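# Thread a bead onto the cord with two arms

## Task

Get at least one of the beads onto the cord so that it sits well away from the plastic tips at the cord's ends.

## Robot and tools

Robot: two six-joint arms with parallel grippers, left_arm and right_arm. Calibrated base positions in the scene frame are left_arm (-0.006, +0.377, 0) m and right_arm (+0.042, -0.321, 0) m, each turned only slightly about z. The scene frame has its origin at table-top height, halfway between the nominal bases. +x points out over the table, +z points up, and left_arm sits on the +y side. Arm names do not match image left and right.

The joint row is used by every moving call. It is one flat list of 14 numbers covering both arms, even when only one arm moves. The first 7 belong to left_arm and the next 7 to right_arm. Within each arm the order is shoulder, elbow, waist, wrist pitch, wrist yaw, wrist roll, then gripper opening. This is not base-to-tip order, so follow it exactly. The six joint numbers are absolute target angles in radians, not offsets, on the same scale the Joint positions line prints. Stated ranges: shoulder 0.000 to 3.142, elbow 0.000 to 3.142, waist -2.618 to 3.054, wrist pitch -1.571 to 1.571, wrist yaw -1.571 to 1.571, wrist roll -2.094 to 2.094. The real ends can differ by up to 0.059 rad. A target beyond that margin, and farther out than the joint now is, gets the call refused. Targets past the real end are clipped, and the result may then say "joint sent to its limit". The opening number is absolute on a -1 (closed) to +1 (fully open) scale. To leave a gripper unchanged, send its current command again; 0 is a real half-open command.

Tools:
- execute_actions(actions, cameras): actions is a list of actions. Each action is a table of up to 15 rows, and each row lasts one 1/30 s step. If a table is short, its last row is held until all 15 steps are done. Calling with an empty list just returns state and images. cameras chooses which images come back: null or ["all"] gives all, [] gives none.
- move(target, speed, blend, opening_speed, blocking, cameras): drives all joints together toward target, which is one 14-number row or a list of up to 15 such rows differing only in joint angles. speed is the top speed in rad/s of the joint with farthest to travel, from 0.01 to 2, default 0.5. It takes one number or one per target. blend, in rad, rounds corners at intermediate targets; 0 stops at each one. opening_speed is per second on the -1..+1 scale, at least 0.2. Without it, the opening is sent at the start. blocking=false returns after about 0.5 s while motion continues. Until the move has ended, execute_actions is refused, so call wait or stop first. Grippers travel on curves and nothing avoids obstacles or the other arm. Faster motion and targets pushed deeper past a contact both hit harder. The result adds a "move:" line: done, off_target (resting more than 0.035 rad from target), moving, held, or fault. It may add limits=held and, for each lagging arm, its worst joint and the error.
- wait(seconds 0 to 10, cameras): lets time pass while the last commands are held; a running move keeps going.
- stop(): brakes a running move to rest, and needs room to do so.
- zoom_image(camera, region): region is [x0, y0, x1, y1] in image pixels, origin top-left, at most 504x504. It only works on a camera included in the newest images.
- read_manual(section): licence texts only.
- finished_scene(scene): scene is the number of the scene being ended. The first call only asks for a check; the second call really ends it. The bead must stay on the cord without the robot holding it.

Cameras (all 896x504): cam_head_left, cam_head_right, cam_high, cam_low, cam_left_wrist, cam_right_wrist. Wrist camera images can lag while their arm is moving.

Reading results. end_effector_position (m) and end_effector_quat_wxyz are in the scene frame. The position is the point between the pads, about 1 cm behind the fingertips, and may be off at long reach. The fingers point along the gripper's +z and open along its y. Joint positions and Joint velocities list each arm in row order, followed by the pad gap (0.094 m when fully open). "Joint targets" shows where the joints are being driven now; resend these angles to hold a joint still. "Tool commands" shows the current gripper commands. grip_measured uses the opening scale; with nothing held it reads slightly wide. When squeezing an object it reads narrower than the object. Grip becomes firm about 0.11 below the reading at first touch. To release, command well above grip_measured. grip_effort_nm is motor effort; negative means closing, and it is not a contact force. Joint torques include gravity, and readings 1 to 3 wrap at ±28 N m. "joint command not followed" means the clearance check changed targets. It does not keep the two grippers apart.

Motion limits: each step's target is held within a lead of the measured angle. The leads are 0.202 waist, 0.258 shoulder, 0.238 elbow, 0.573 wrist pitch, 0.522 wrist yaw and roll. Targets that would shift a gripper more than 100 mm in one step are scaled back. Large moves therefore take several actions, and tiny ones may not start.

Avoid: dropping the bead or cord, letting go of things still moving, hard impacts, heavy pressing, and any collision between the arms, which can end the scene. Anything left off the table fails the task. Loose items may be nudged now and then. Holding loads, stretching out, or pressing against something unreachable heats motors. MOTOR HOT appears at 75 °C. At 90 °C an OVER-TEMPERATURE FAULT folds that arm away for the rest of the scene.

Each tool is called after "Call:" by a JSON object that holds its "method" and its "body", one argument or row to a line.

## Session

Scene 1 done. Scene 2.

Call:
{"method": "execute_actions", "body": {
  "actions": []
}}

Call:
{"method": "zoom_image", "body": {
  "camera": "cam_high",
  "region": [280, 150, 600, 330]
}}

Call:
{"method": "zoom_image", "body": {
  "camera": "cam_head_right",
  "region": [320, 180, 560, 330]
}}

Scene clock: 0.00 s.
left_arm: end_effector_position=(+0.3959, +0.4124, +0.1102) grip_measured=+1.000 grip_effort_nm=n/a end_effector_quat_wxyz=(+0.589, -0.045, +0.805, +0.054) | right_arm: end_effector_position=(+0.4525, -0.3238, +0.1308) grip_measured=+1.000 grip_effort_nm=n/a end_effector_quat_wxyz=(+0.636, +0.006, +0.771, -0.032)
Joint names: [shoulder, elbow, waist, wrist pitch, wrist yaw, wrist roll]
Joint positions: left_arm=[1.534 0.395 -0.018 0.833 -0.104 0.002 0.094] | right_arm=[1.572 0.383 0.002 0.999 0.086 -0.027 0.094]
Joint velocities: left_arm=[0.002 -0.012 0.002 -0.022 0.037 -0.051 0] | right_arm=[-0.027 -0.002 -0.012 -0.051 -0.081 0.051 0]
Joint torques (N m): no reading
Heat: left arm: 27 °C; right arm: 26 °C.
Joint targets: left_arm=[1.524 0.405 -0.018 0.843 -0.105 0.001] | right_arm=[1.562 0.392 0.002 1.009 0.087 -0.027]
Tool commands: left_gripper/opening=+1.0 right_gripper/opening=+1.0
camera_calibration:
cam_left_wrist: T_world_to_cam=[[0.0942731, -0.983278, -0.155814, 0.389762], [-0.871723, -0.00593639, -0.489963, 0.427505], [0.480845, 0.182017, -0.857705, -0.0577713], [0, 0, 0, 1]] pos_world=[0.363701, 0.396297, 0.220641]
cam_right_wrist: T_world_to_cam=[[-0.0691232, -0.996001, -0.0566057, -0.281874], [-0.798666, 0.0892504, -0.59512, 0.493301], [0.597792, 0.00407242, -0.801641, -0.0484139], [0, 0, 0, 1]] pos_world=[0.40344, -0.324577, 0.238807]

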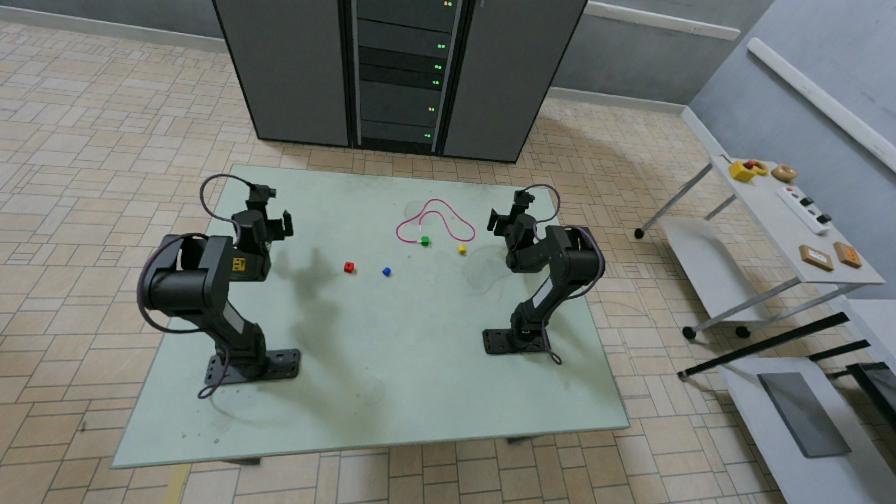

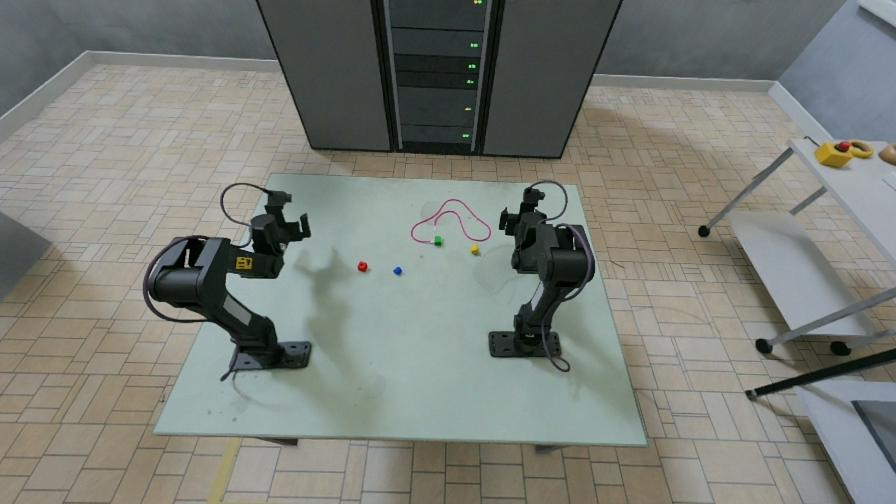

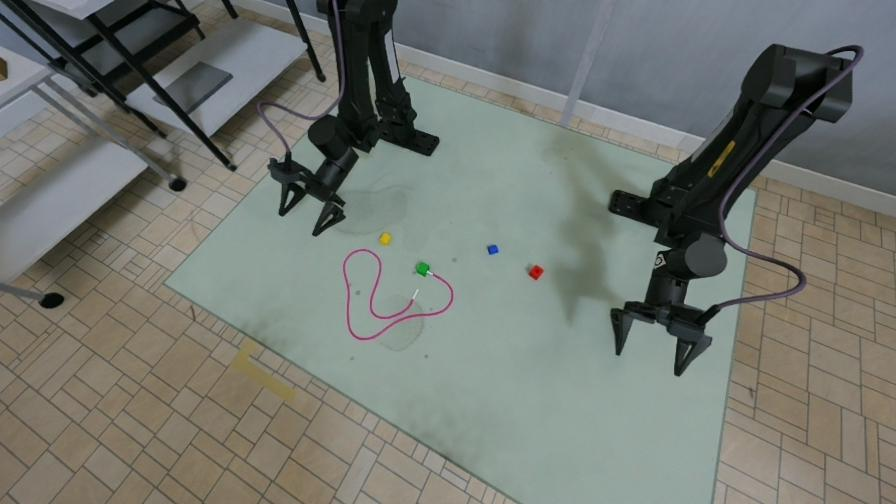

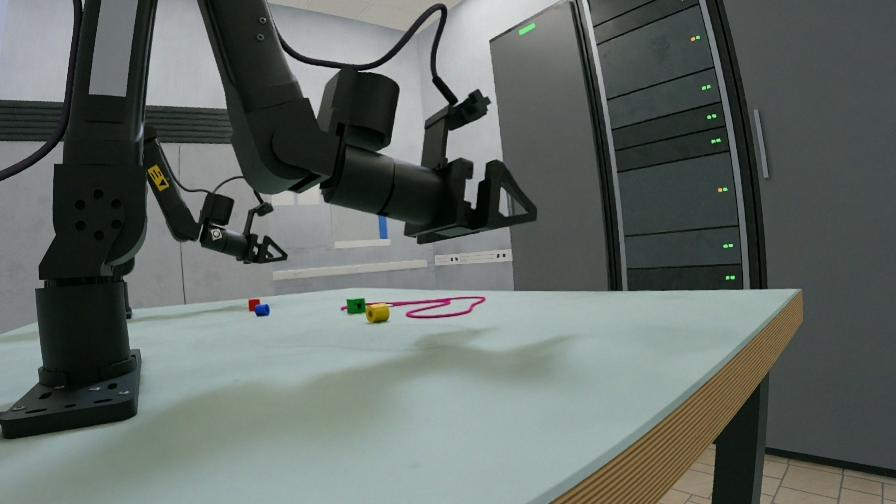

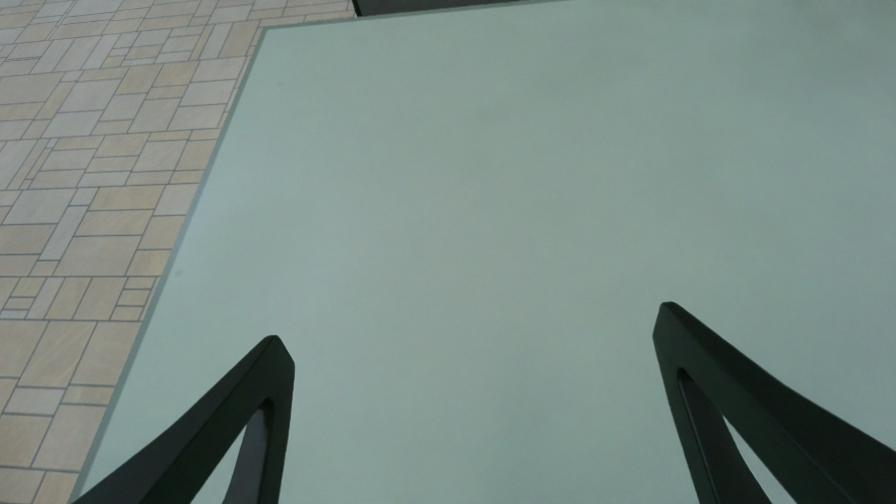

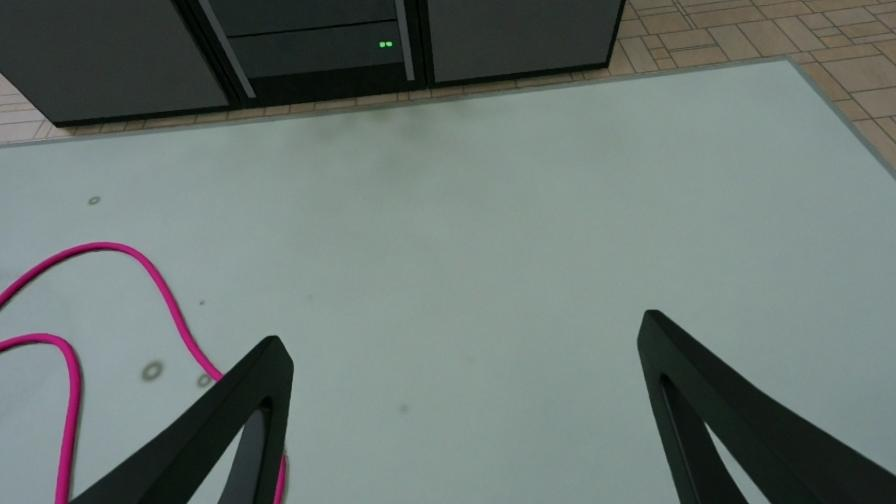

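Scaled by 1.575 from the camera's 896x504 image, which has a finer 1280x720 frame.

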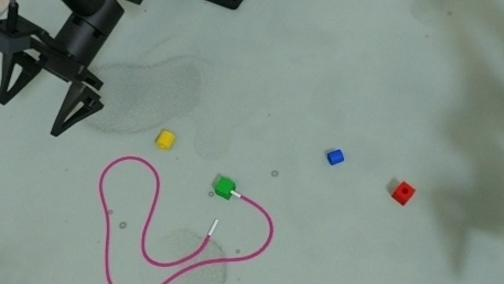

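Scaled by 2.100 from the camera's 896x504 image, which has a finer 1280x720 frame.

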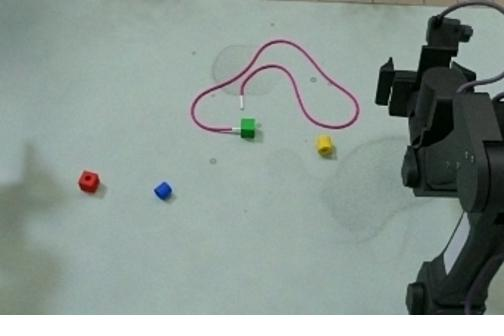

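Call:
{"method": "zoom_image", "body": {
  "camera": "cam_head_right",
  "region": [410, 220, 480, 260]
}}

Call:
{"method": "zoom_image", "body": {
  "camera": "cam_high",
  "region": [400, 250, 470, 310]
}}

Call:
{"method": "zoom_image", "body": {
  "camera": "cam_low",
  "region": [320, 280, 500, 330]
}}

Call:
{"method": "zoom_image", "body": {
  "camera": "cam_high",
  "region": [470, 235, 560, 290]
}}

Scaled by 7.200 from the camera's 896x504 image, which has a finer 1280x720 frame.

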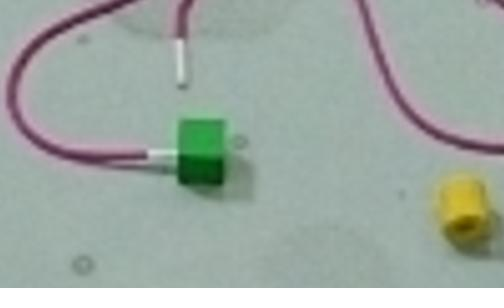

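Scaled by 7.200 from the camera's 896x504 image, which has a finer 1280x720 frame.

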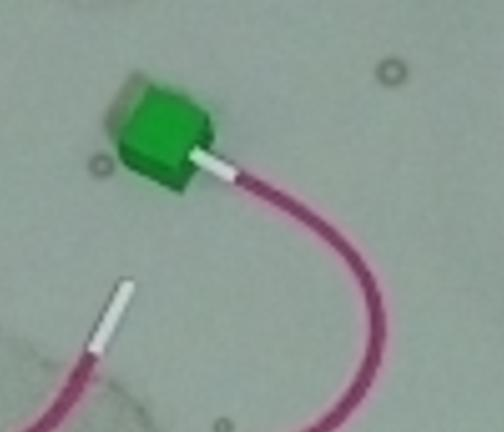

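Scaled by 2.800 from the camera's 896x504 image, which has a finer 1280x720 frame.

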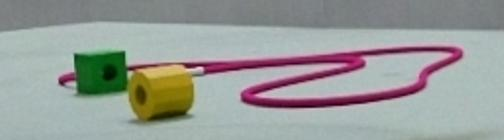

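Scaled by 5.600 from the camera's 896x504 image, which has a finer 1280x720 frame.

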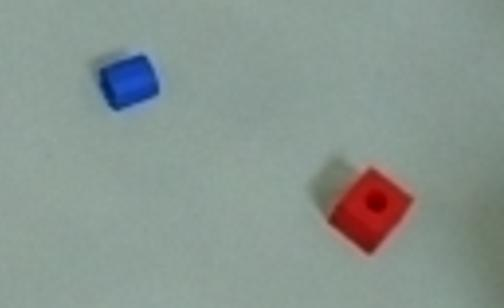

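Call:
{"method": "move", "body": {
  "target": [2.18,2.03,-0.942,-1.42,0,-0.146,-0.35,2.085,1.92,0.346,-1.407,0,2.0,-0.6],
  "speed": 0.7,
  "cameras": ["cam_left_wrist","cam_right_wrist","cam_high"]
}}

Scene clock: 109.23 s.
left_arm: end_effector_position=(+0.2586, +0.0550, +0.1112) grip_measured=-0.348 grip_effort_nm=-0.090 end_effector_quat_wxyz=(+0.001, +0.365, +0.931, +0.001) | right_arm: end_effector_position=(+0.4137, -0.1766, +0.1181) grip_measured=-0.597 grip_effort_nm=-0.168 end_effector_quat_wxyz=(+0.002, +0.726, +0.688, +0.006)
Joint names: [shoulder, elbow, waist, wrist pitch, wrist yaw, wrist roll]
Joint positions: left_arm=[2.157 2.001 -0.943 -1.414 -0.003 -0.14 0.031] | right_arm=[2.063 1.883 0.341 -1.379 -0.001 1.994 0.019]
Joint velocities: left_arm=[-0.017 -0.002 0.002 -0.066 0.037 0.081 0.001] | right_arm=[-0.012 0.002 0.002 -0.007 -0.022 0.022 0]
Joint torques (N m): left_arm=[-9.4 7.56 0.09 0.26 0.02 -0.08] | right_arm=[-8.85 8.79 0.42 -0.26 -0.01 0.08]
Heat: left arm: 29 °C; right arm: 31 °C.
Joint targets: left_arm=[2.180 2.030 -0.942 -1.420 0.000 -0.146] | right_arm=[2.085 1.920 0.346 -1.407 0.000 2.000]
move: off_target (right_arm); right_arm: the elbow is farthest, 0.037 rad from its target
camera_calibration:
cam_left_wrist: T_world_to_cam=[[-0.768194, -0.640216, -0.00136426, 0.238379], [-0.472513, 0.565527, 0.675952, 0.0418025], [-0.431983, 0.519907, -0.736945, 0.278225], [0, 0, 0, 1]] pos_world=[0.323062, -0.0156771, 0.177105]
cam_right_wrist: T_world_to_cam=[[-0.987905, 0.154725, -0.0101603, 0.439176], [0.106457, 0.724439, 0.681069, 0.0286225], [0.112739, 0.67175, -0.732149, 0.27438], [0, 0, 0, 1]] pos_world=[0.399884, -0.273002, 0.185855]
Images, in order (width x height): cam_high 896x504, cam_left_wrist 896x504, cam_right_wrist 896x504.

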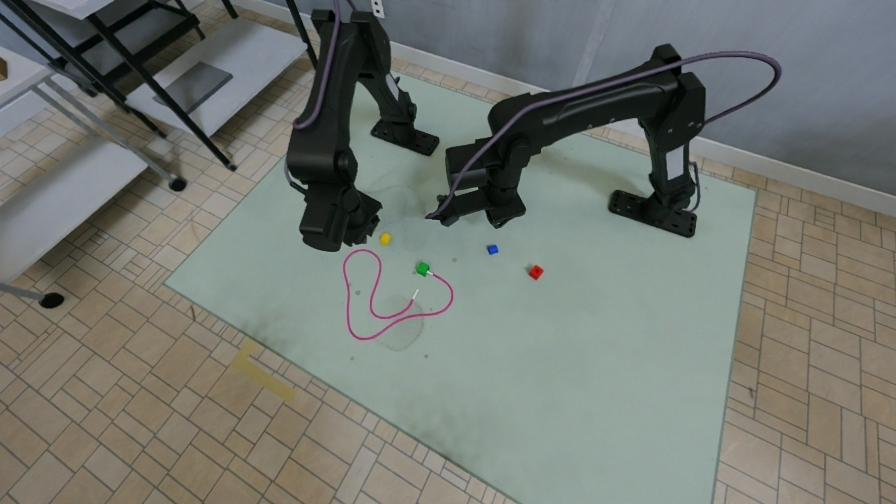

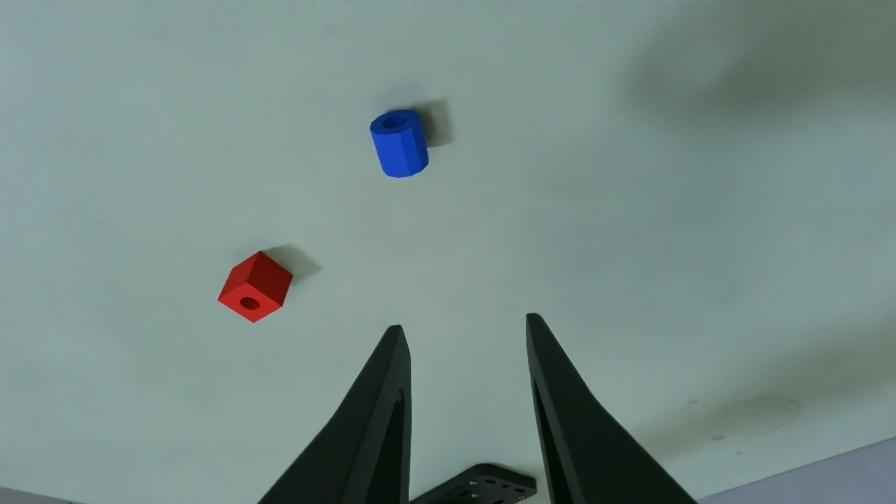

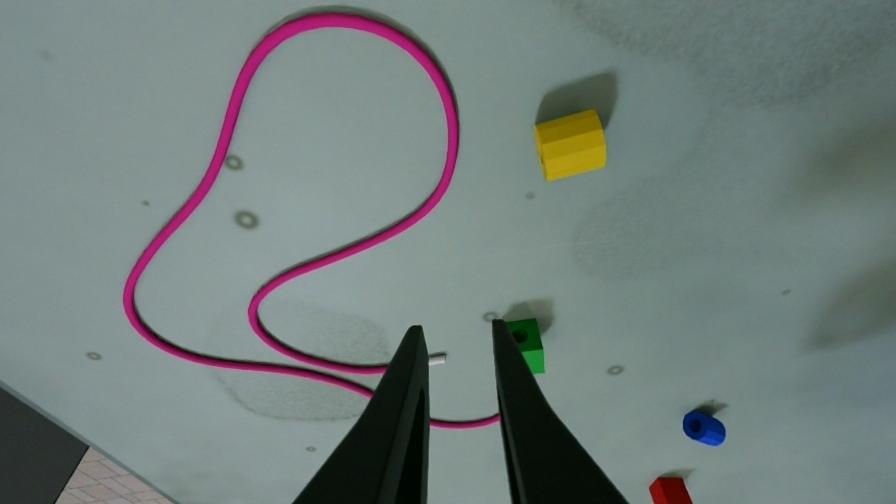

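Call:
{"method": "move", "body": {
  "target": [2.205,1.795,-0.877,-1.175,0,-0.126,-0.35,2.105,1.68,0.342,-1.152,0,2.055,-0.6],
  "speed": 0.3,
  "cameras": ["cam_left_wrist","cam_right_wrist"]
}}

Scene clock: 163.50 s.
left_arm: end_effector_position=(+0.2791, +0.0698, +0.0481) grip_measured=-0.348 grip_effort_nm=-0.090 end_effector_quat_wxyz=(-0.003, +0.341, +0.940, +0.003) | right_arm: end_effector_position=(+0.4186, -0.1747, +0.0608) grip_measured=-0.597 grip_effort_nm=-0.173 end_effector_quat_wxyz=(+0.003, +0.745, +0.667, +0.009)
Joint names: [shoulder, elbow, waist, wrist pitch, wrist yaw, wrist roll]
Joint positions: left_arm=[2.187 1.797 -0.883 -1.189 -0.003 -0.132 0.031] | right_arm=[2.09 1.696 0.341 -1.159 -0.001 2.049 0.019]
Joint velocities: left_arm=[-0.007 -0.002 -0.002 -0.095 -0.022 -0.037 0] | right_arm=[-0.012 0.017 -0.012 -0.051 -0.007 -0.066 -0.001]
Joint torques (N m): left_arm=[-9.99 5.12 0.53 0.47 0.03 0.04] | right_arm=[-9.51 4.67 0.13 0.11 -0.02 0.06]
Heat: left arm: 30 °C; right arm: 28 °C.
Joint targets: left_arm=[2.205 1.795 -0.877 -1.175 0.000 -0.126] | right_arm=[2.105 1.680 0.342 -1.152 0.000 2.055]
move: done
camera_calibration:
cam_left_wrist: T_world_to_cam=[[-0.734227, -0.678902, -0.00138528, 0.256777], [-0.497125, 0.536245, 0.682135, 0.0944807], [-0.46236, 0.501531, -0.731225, 0.242326], [0, 0, 0, 1]] pos_world=[0.347543, 0.00212776, 0.113102]
cam_right_wrist: T_world_to_cam=[[-0.977694, 0.209508, -0.014885, 0.448738], [0.142903, 0.715463, 0.68388, 0.0487271], [0.153928, 0.666498, -0.729443, 0.212304], [0, 0, 0, 1]] pos_world=[0.399086, -0.270376, 0.128219]
Images, in order (width x height): cam_left_wrist 896x504, cam_right_wrist 896x504.

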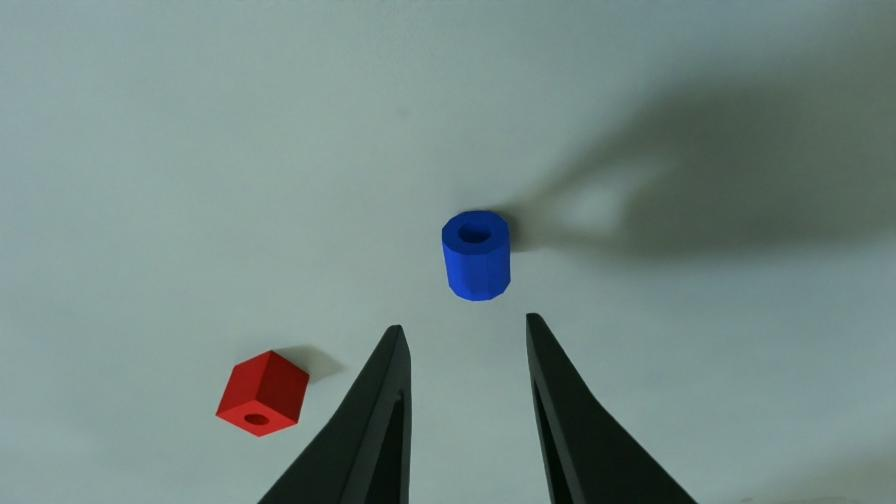

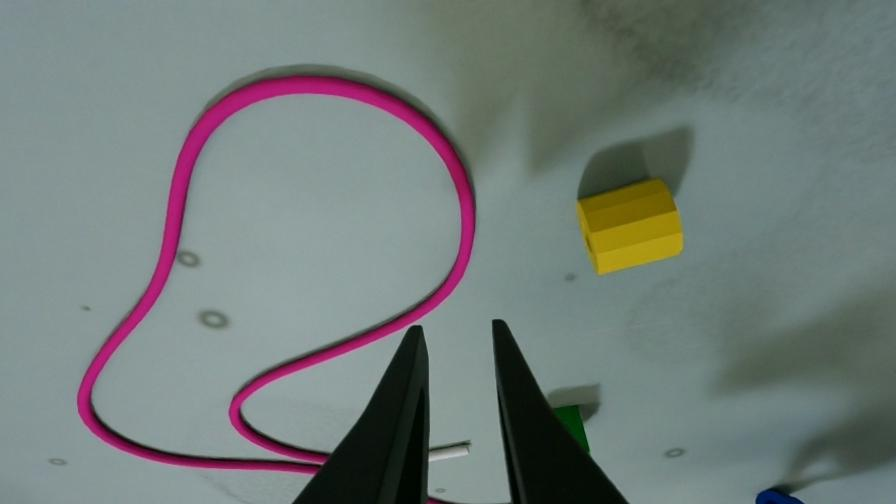

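Call:
{"method": "move", "body": {
  "target": [2.238,1.725,-0.898,-1.062,0,-0.126,-0.35,2.155,1.602,0.364,-1.032,0,2.055,-0.6],
  "speed": 0.12,
  "cameras": ["cam_left_wrist","cam_right_wrist"]
}}

Scene clock: 189.03 s.
left_arm: end_effector_position=(+0.2806, +0.0641, +0.0192) grip_measured=-0.348 grip_effort_nm=-0.085 end_effector_quat_wxyz=(+0.004, +0.344, +0.939, +0.000) | right_arm: end_effector_position=(+0.4190, -0.1679, +0.0238) grip_measured=-0.597 grip_effort_nm=-0.173 end_effector_quat_wxyz=(+0.002, +0.740, +0.673, +0.007)
Joint names: [shoulder, elbow, waist, wrist pitch, wrist yaw, wrist roll]
Joint positions: left_arm=[2.217 1.729 -0.89 -1.076 -0.003 -0.131 0.031] | right_arm=[2.137 1.619 0.356 -1.039 -0.001 2.05 0.019]
Joint velocities: left_arm=[-0.002 0.007 -0.022 0.022 0.007 0.037 -0.001] | right_arm=[0.012 0.002 -0.007 -0.022 0.007 0.051 0]
Joint torques (N m): left_arm=[-9.87 4.94 -0.69 0.45 0.03 0.04] | right_arm=[-9.55 4.45 0.75 0.08 -0.01 0.07]
Heat: left arm: 30 °C; right arm: 29 °C.
Joint targets: left_arm=[2.238 1.725 -0.898 -1.062 0.000 -0.126] | right_arm=[2.155 1.602 0.364 -1.032 0.000 2.055]
move: done
camera_calibration:
cam_left_wrist: T_world_to_cam=[[-0.738858, -0.67386, -0.0013574, 0.254946], [-0.500201, 0.547096, 0.671182, 0.118322], [-0.45154, 0.496587, -0.741292, 0.22221], [0, 0, 0, 1]] pos_world=[0.34789, -0.00328202, 0.0856531]
cam_right_wrist: T_world_to_cam=[[-0.980757, 0.194917, -0.0110518, 0.445849], [0.135145, 0.718675, 0.682086, 0.0730086], [0.140893, 0.667468, -0.731188, 0.186329], [0, 0, 0, 1]] pos_world=[0.401151, -0.263742, 0.0913706]
Images, in order (width x height): cam_left_wrist 896x504, cam_right_wrist 896x504.

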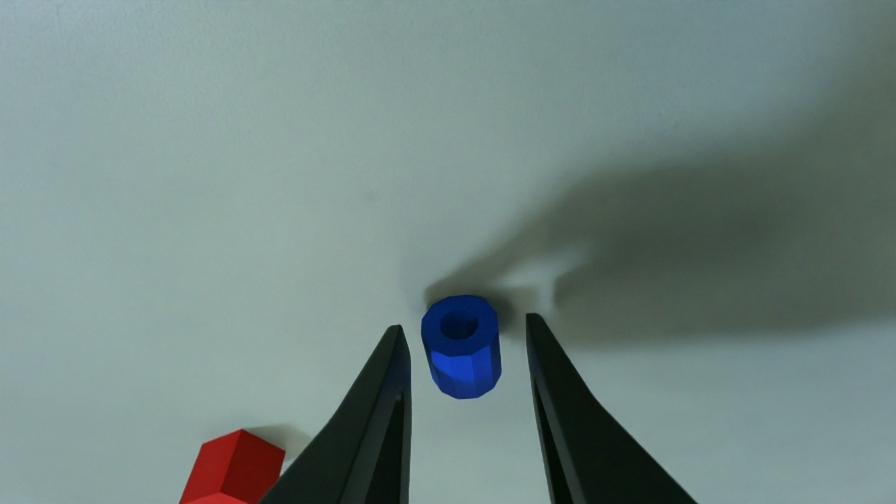

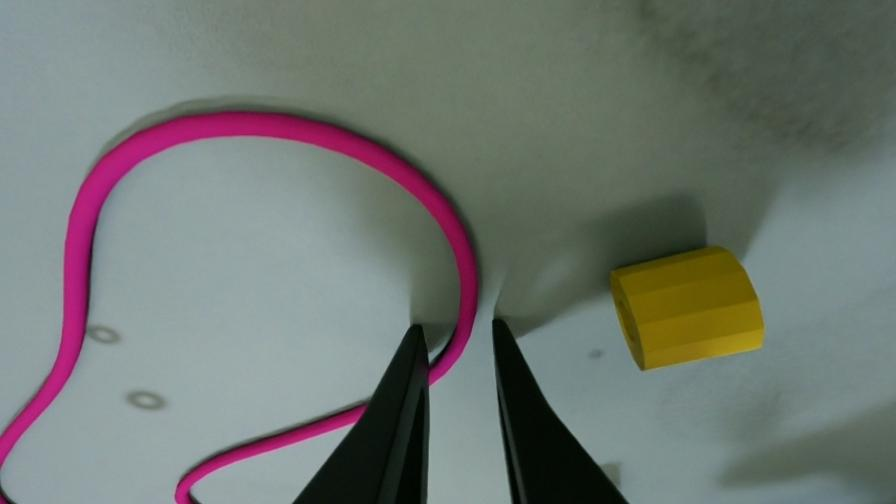

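Call:
{"method": "move", "body": {
  "target": [2.238,1.725,-0.898,-1.062,0,-0.126,-0.67,2.155,1.588,0.364,-1.018,0,2.055,-0.96],
  "opening_speed": 0.3,
  "speed": 0.1,
  "cameras": ["cam_left_wrist","cam_right_wrist"]
}}

Scene clock: 196.80 s.
left_arm: end_effector_position=(+0.2808, +0.0639, +0.0192) grip_measured=-0.644 grip_effort_nm=-1.023 end_effector_quat_wxyz=(+0.004, +0.344, +0.939, +0.000) | right_arm: end_effector_position=(+0.4240, -0.1659, +0.0234) grip_measured=-0.949 grip_effort_nm=-1.004 end_effector_quat_wxyz=(+0.006, +0.740, +0.672, +0.017)
Joint names: [shoulder, elbow, waist, wrist pitch, wrist yaw, wrist roll]
Joint positions: left_arm=[2.217 1.729 -0.89 -1.075 -0.003 -0.131 0.017] | right_arm=[2.137 1.617 0.356 -1.015 -0.001 2.05 0.002]
Joint velocities: left_arm=[-0.007 0.002 0.012 0.037 -0.081 -0.007 0] | right_arm=[-0.012 -0.002 0.017 0.037 0.022 -0.007 -0.001]
Joint torques (N m): left_arm=[-9.88 4.94 -0.69 0.46 0.02 0.04] | right_arm=[-9.52 3.6 0.73 0.03 -0.01 0.07]
Heat: left arm: 29 °C; right arm: 29 °C.
Joint targets: left_arm=[2.238 1.725 -0.898 -1.062 0.000 -0.126] | right_arm=[2.155 1.588 0.364 -1.018 0.000 2.055]
move: done
camera_calibration:
cam_left_wrist: T_world_to_cam=[[-0.738857, -0.673861, -0.00135547, 0.254945], [-0.500717, 0.547664, 0.670333, 0.118656], [-0.450969, 0.495959, -0.742059, 0.222297], [0, 0, 0, 1]] pos_world=[0.34803, -0.00343623, 0.0857638]
cam_right_wrist: T_world_to_cam=[[-0.980273, 0.195457, -0.0293394, 0.45061], [0.121426, 0.712694, 0.690886, 0.0756939], [0.155948, 0.673695, -0.722368, 0.17845], [0, 0, 0, 1]] pos_world=[0.404701, -0.262242, 0.0898314]
Images, in order (width x height): cam_left_wrist 896x504, cam_right_wrist 896x504.

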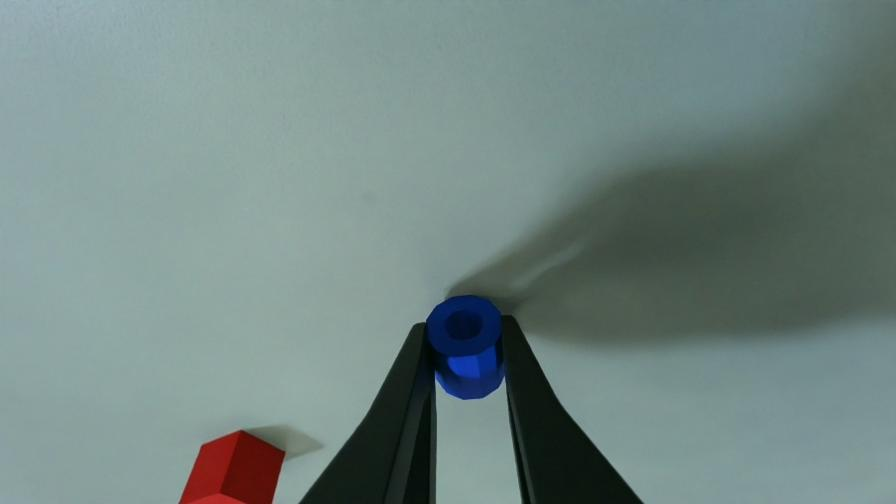

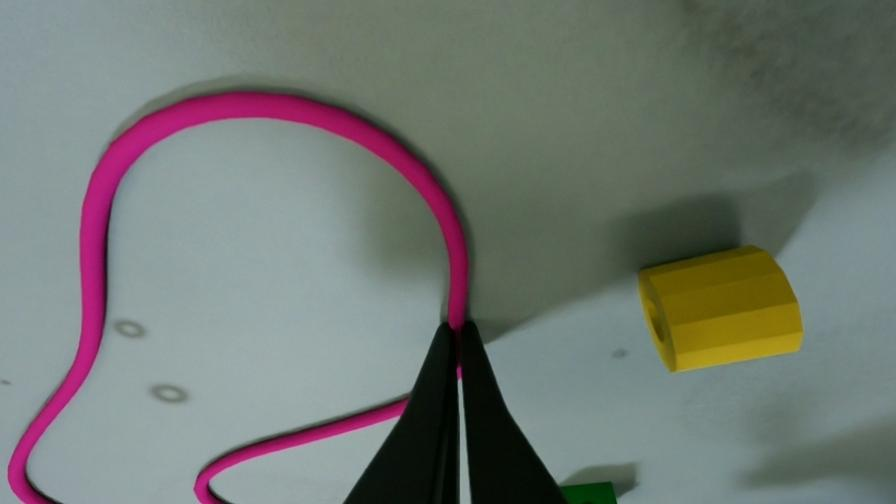

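Call:
{"method": "move", "body": {
  "target": [2.238,1.725,-0.898,-1.062,0,-0.126,-0.67,1.172,1.36,0.79,-0.158,0,0,-0.96],
  "speed": 0.5,
  "cameras": ["cam_high","cam_low"]
}}

Scene clock: 216.47 s.
left_arm: end_effector_position=(+0.2808, +0.0639, +0.0192) grip_measured=-0.645 grip_effort_nm=-1.033 end_effector_quat_wxyz=(+0.004, +0.344, +0.939, +0.000) | right_arm: end_effector_position=(+0.3160, -0.0314, +0.4711) grip_measured=-0.952 grip_effort_nm=-1.057 end_effector_quat_wxyz=(+0.651, -0.276, +0.648, +0.282)
Joint names: [shoulder, elbow, waist, wrist pitch, wrist yaw, wrist roll]
Joint positions: left_arm=[2.217 1.729 -0.89 -1.075 -0.003 -0.131 0.017] | right_arm=[1.189 1.381 0.783 -0.185 -0.001 0.007 0.002]
Joint velocities: left_arm=[0.002 0.002 -0.012 0.022 0.037 -0.11 0] | right_arm=[-0.017 -0.002 -0.012 -0.022 -0.081 0.022 0]
Joint torques (N m): left_arm=[-9.87 4.94 -0.68 0.46 0.02 0.04] | right_arm=[-4.74 5.33 0.58 2.03 0 -0.07]
Heat: left arm: 28 °C; right arm: 29 °C.
Joint targets: left_arm=[2.238 1.725 -0.898 -1.062 0.000 -0.126] | right_arm=[1.172 1.360 0.790 -0.158 0.000 0.000]
move: done
Images, in order (width x height): cam_high 896x504, cam_low 896x504.

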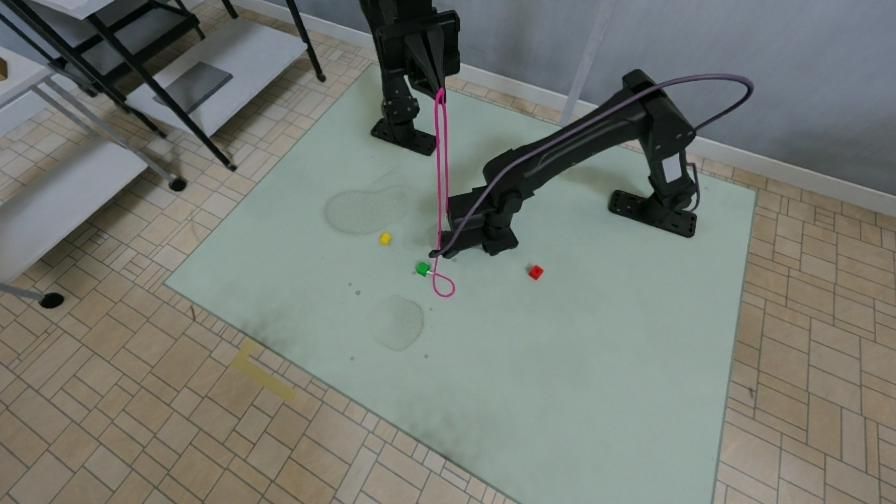

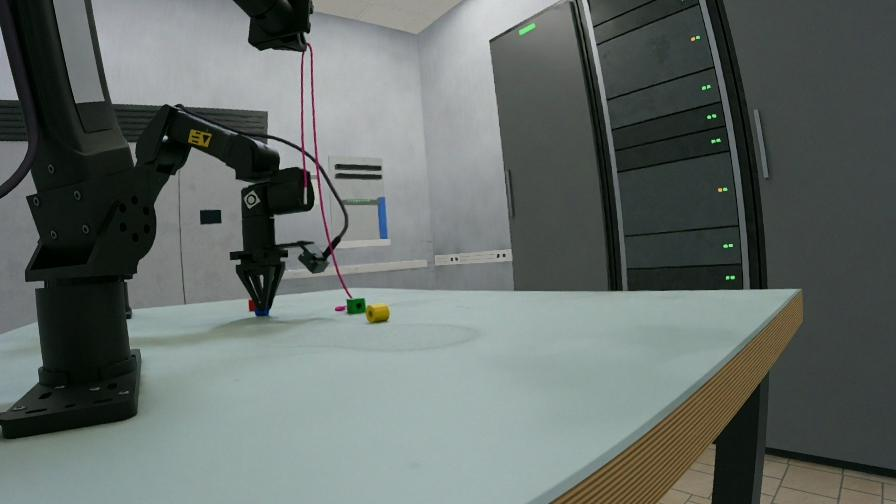

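Call:
{"method": "move", "body": {
  "target": [
    [2.00,1.40,-0.70,-0.35,0,0,-0.67,1.172,1.36,0.79,-0.158,0,0,-0.96],
    [1.883,0.79,-0.70,1.03,0,0,-0.67,1.172,1.36,0.79,-0.158,0,0,-0.96],
    [1.883,0.79,-0.897,1.03,0,0,-0.67,1.172,1.36,0.79,-0.158,0,0,-0.96]
  ],
  "speed": [0.35,0.5,0.15]
}}

Call:
{"method": "zoom_image", "body": {
  "camera": "cam_low",
  "region": [270, 20, 350, 250]
}}

Scene clock: 245.27 s.
left_arm: end_effector_position=(+0.3404, -0.0061, +0.1377) grip_measured=-0.645 grip_effort_nm=-1.028 end_effector_quat_wxyz=(+0.603, +0.304, +0.686, -0.271) | right_arm: end_effector_position=(+0.3160, -0.0314, +0.4711) grip_measured=-0.952 grip_effort_nm=-1.057 end_effector_quat_wxyz=(+0.651, -0.276, +0.648, +0.282)
Joint names: [shoulder, elbow, waist, wrist pitch, wrist yaw, wrist roll]
Joint positions: left_arm=[1.93 0.794 -0.893 1.011 0.004 -0.004 0.017] | right_arm=[1.189 1.381 0.783 -0.185 -0.001 0.006 0.002]
Joint velocities: left_arm=[-0.022 -0.002 0.002 0.007 0.022 -0.022 -0.001] | right_arm=[-0.007 -0.007 -0.002 -0.007 -0.022 0.022 0]
Joint torques (N m): left_arm=[-13.03 4.55 -0.36 1.73 -0.05 0.03] | right_arm=[-4.79 5.39 0.58 2.05 -0.01 -0.05]
Heat: left arm: 29 °C; right arm: 29 °C.
Joint targets: left_arm=[1.883 0.790 -0.897 1.030 0.000 0.000] | right_arm=[1.172 1.360 0.790 -0.158 0.000 0.000]
move: off_target (left_arm); left_arm: the shoulder is farthest, 0.047 rad from its target
camera_calibration:
cam_left_wrist: T_world_to_cam=[[-0.750823, -0.648898, -0.123273, 0.273028], [-0.439293, 0.629961, -0.640447, 0.267527], [0.493242, -0.426709, -0.758045, 0.0469627], [0, 0, 0, 1]] pos_world=[0.299354, 0.0286751, 0.240594]
cam_right_wrist: T_world_to_cam=[[0.721625, -0.683999, -0.106784, -0.197259], [-0.518965, -0.432396, -0.737366, 0.522897], [0.458185, 0.587519, -0.666999, 0.3038], [0, 0, 0, 1]] pos_world=[0.274516, -0.0873147, 0.567137]

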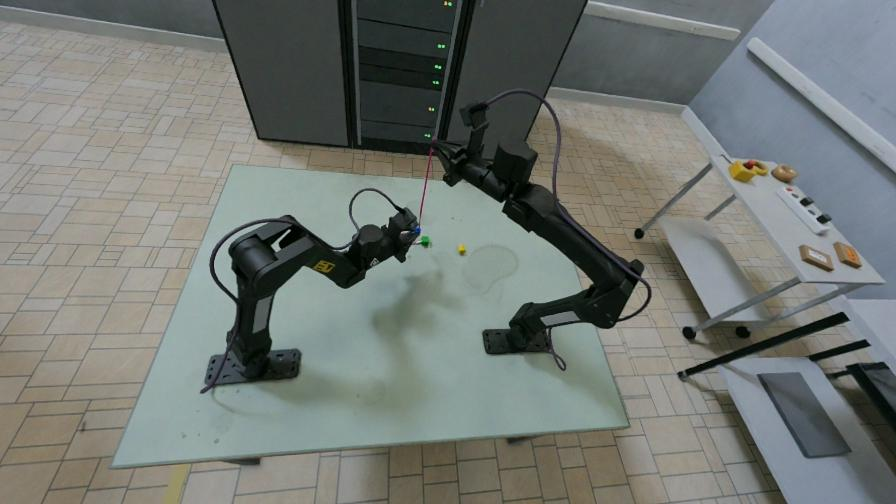

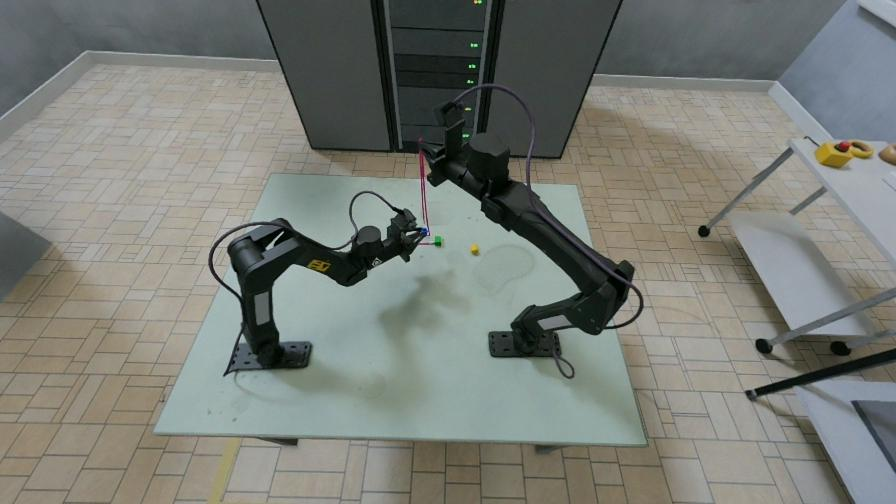

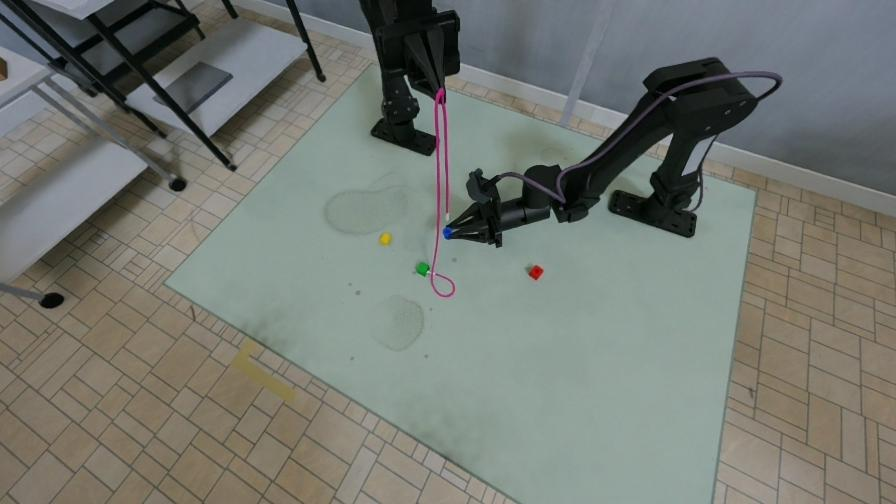

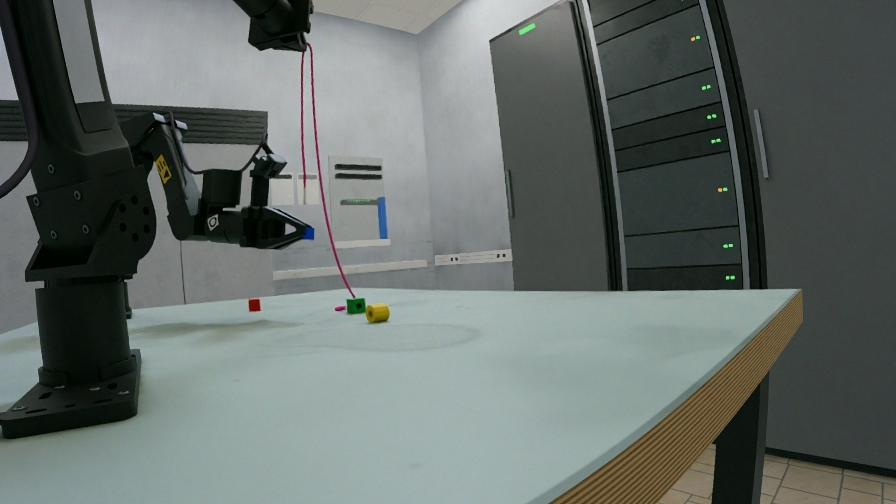

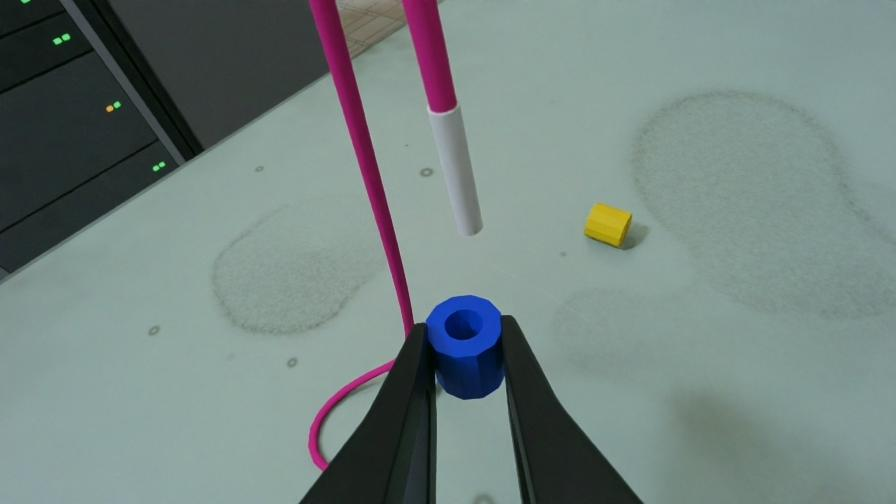

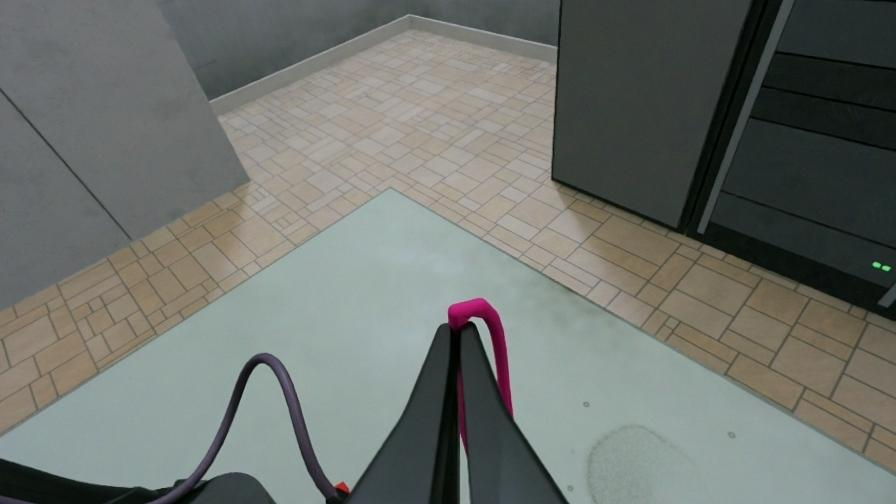

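Scaled by 2.191 from the camera's 896x504 image, which has a finer 1280x720 frame.

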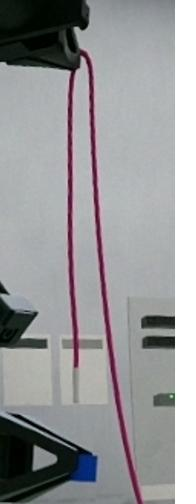

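Call:
{"method": "zoom_image", "body": {
  "camera": "cam_left_wrist",
  "region": [380, 80, 560, 400]
}}

Call:
{"method": "zoom_image", "body": {
  "camera": "cam_low",
  "region": [280, 170, 330, 250]
}}

Call:
{"method": "zoom_image", "body": {
  "camera": "cam_high",
  "region": [425, 200, 475, 250]
}}

Scaled by 1.575 from the camera's 896x504 image, which has a finer 1280x720 frame.

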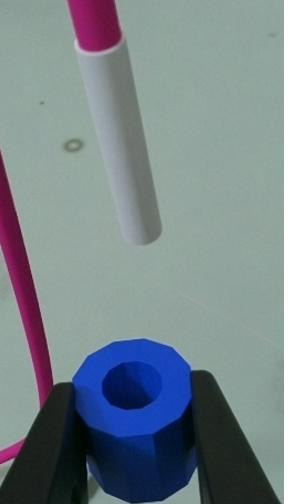

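Scaled by 6.300 from the camera's 896x504 image, which has a finer 1280x720 frame.

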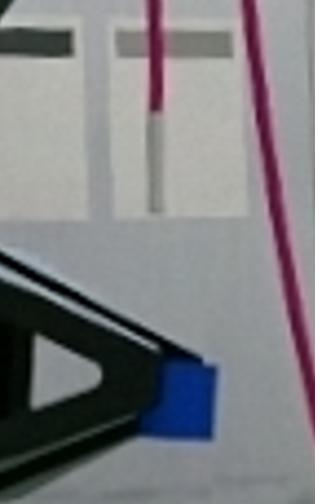

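Scaled by 10.080 from the camera's 896x504 image, which has a finer 1280x720 frame.

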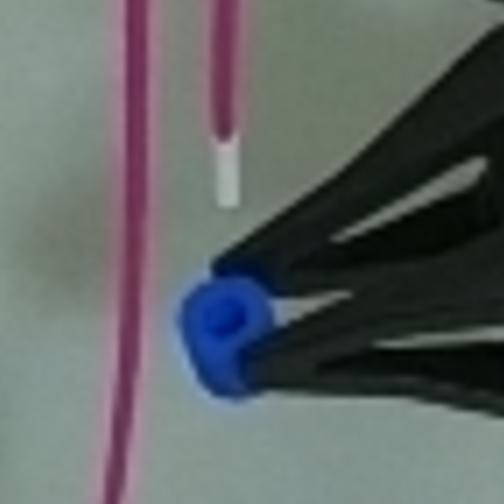

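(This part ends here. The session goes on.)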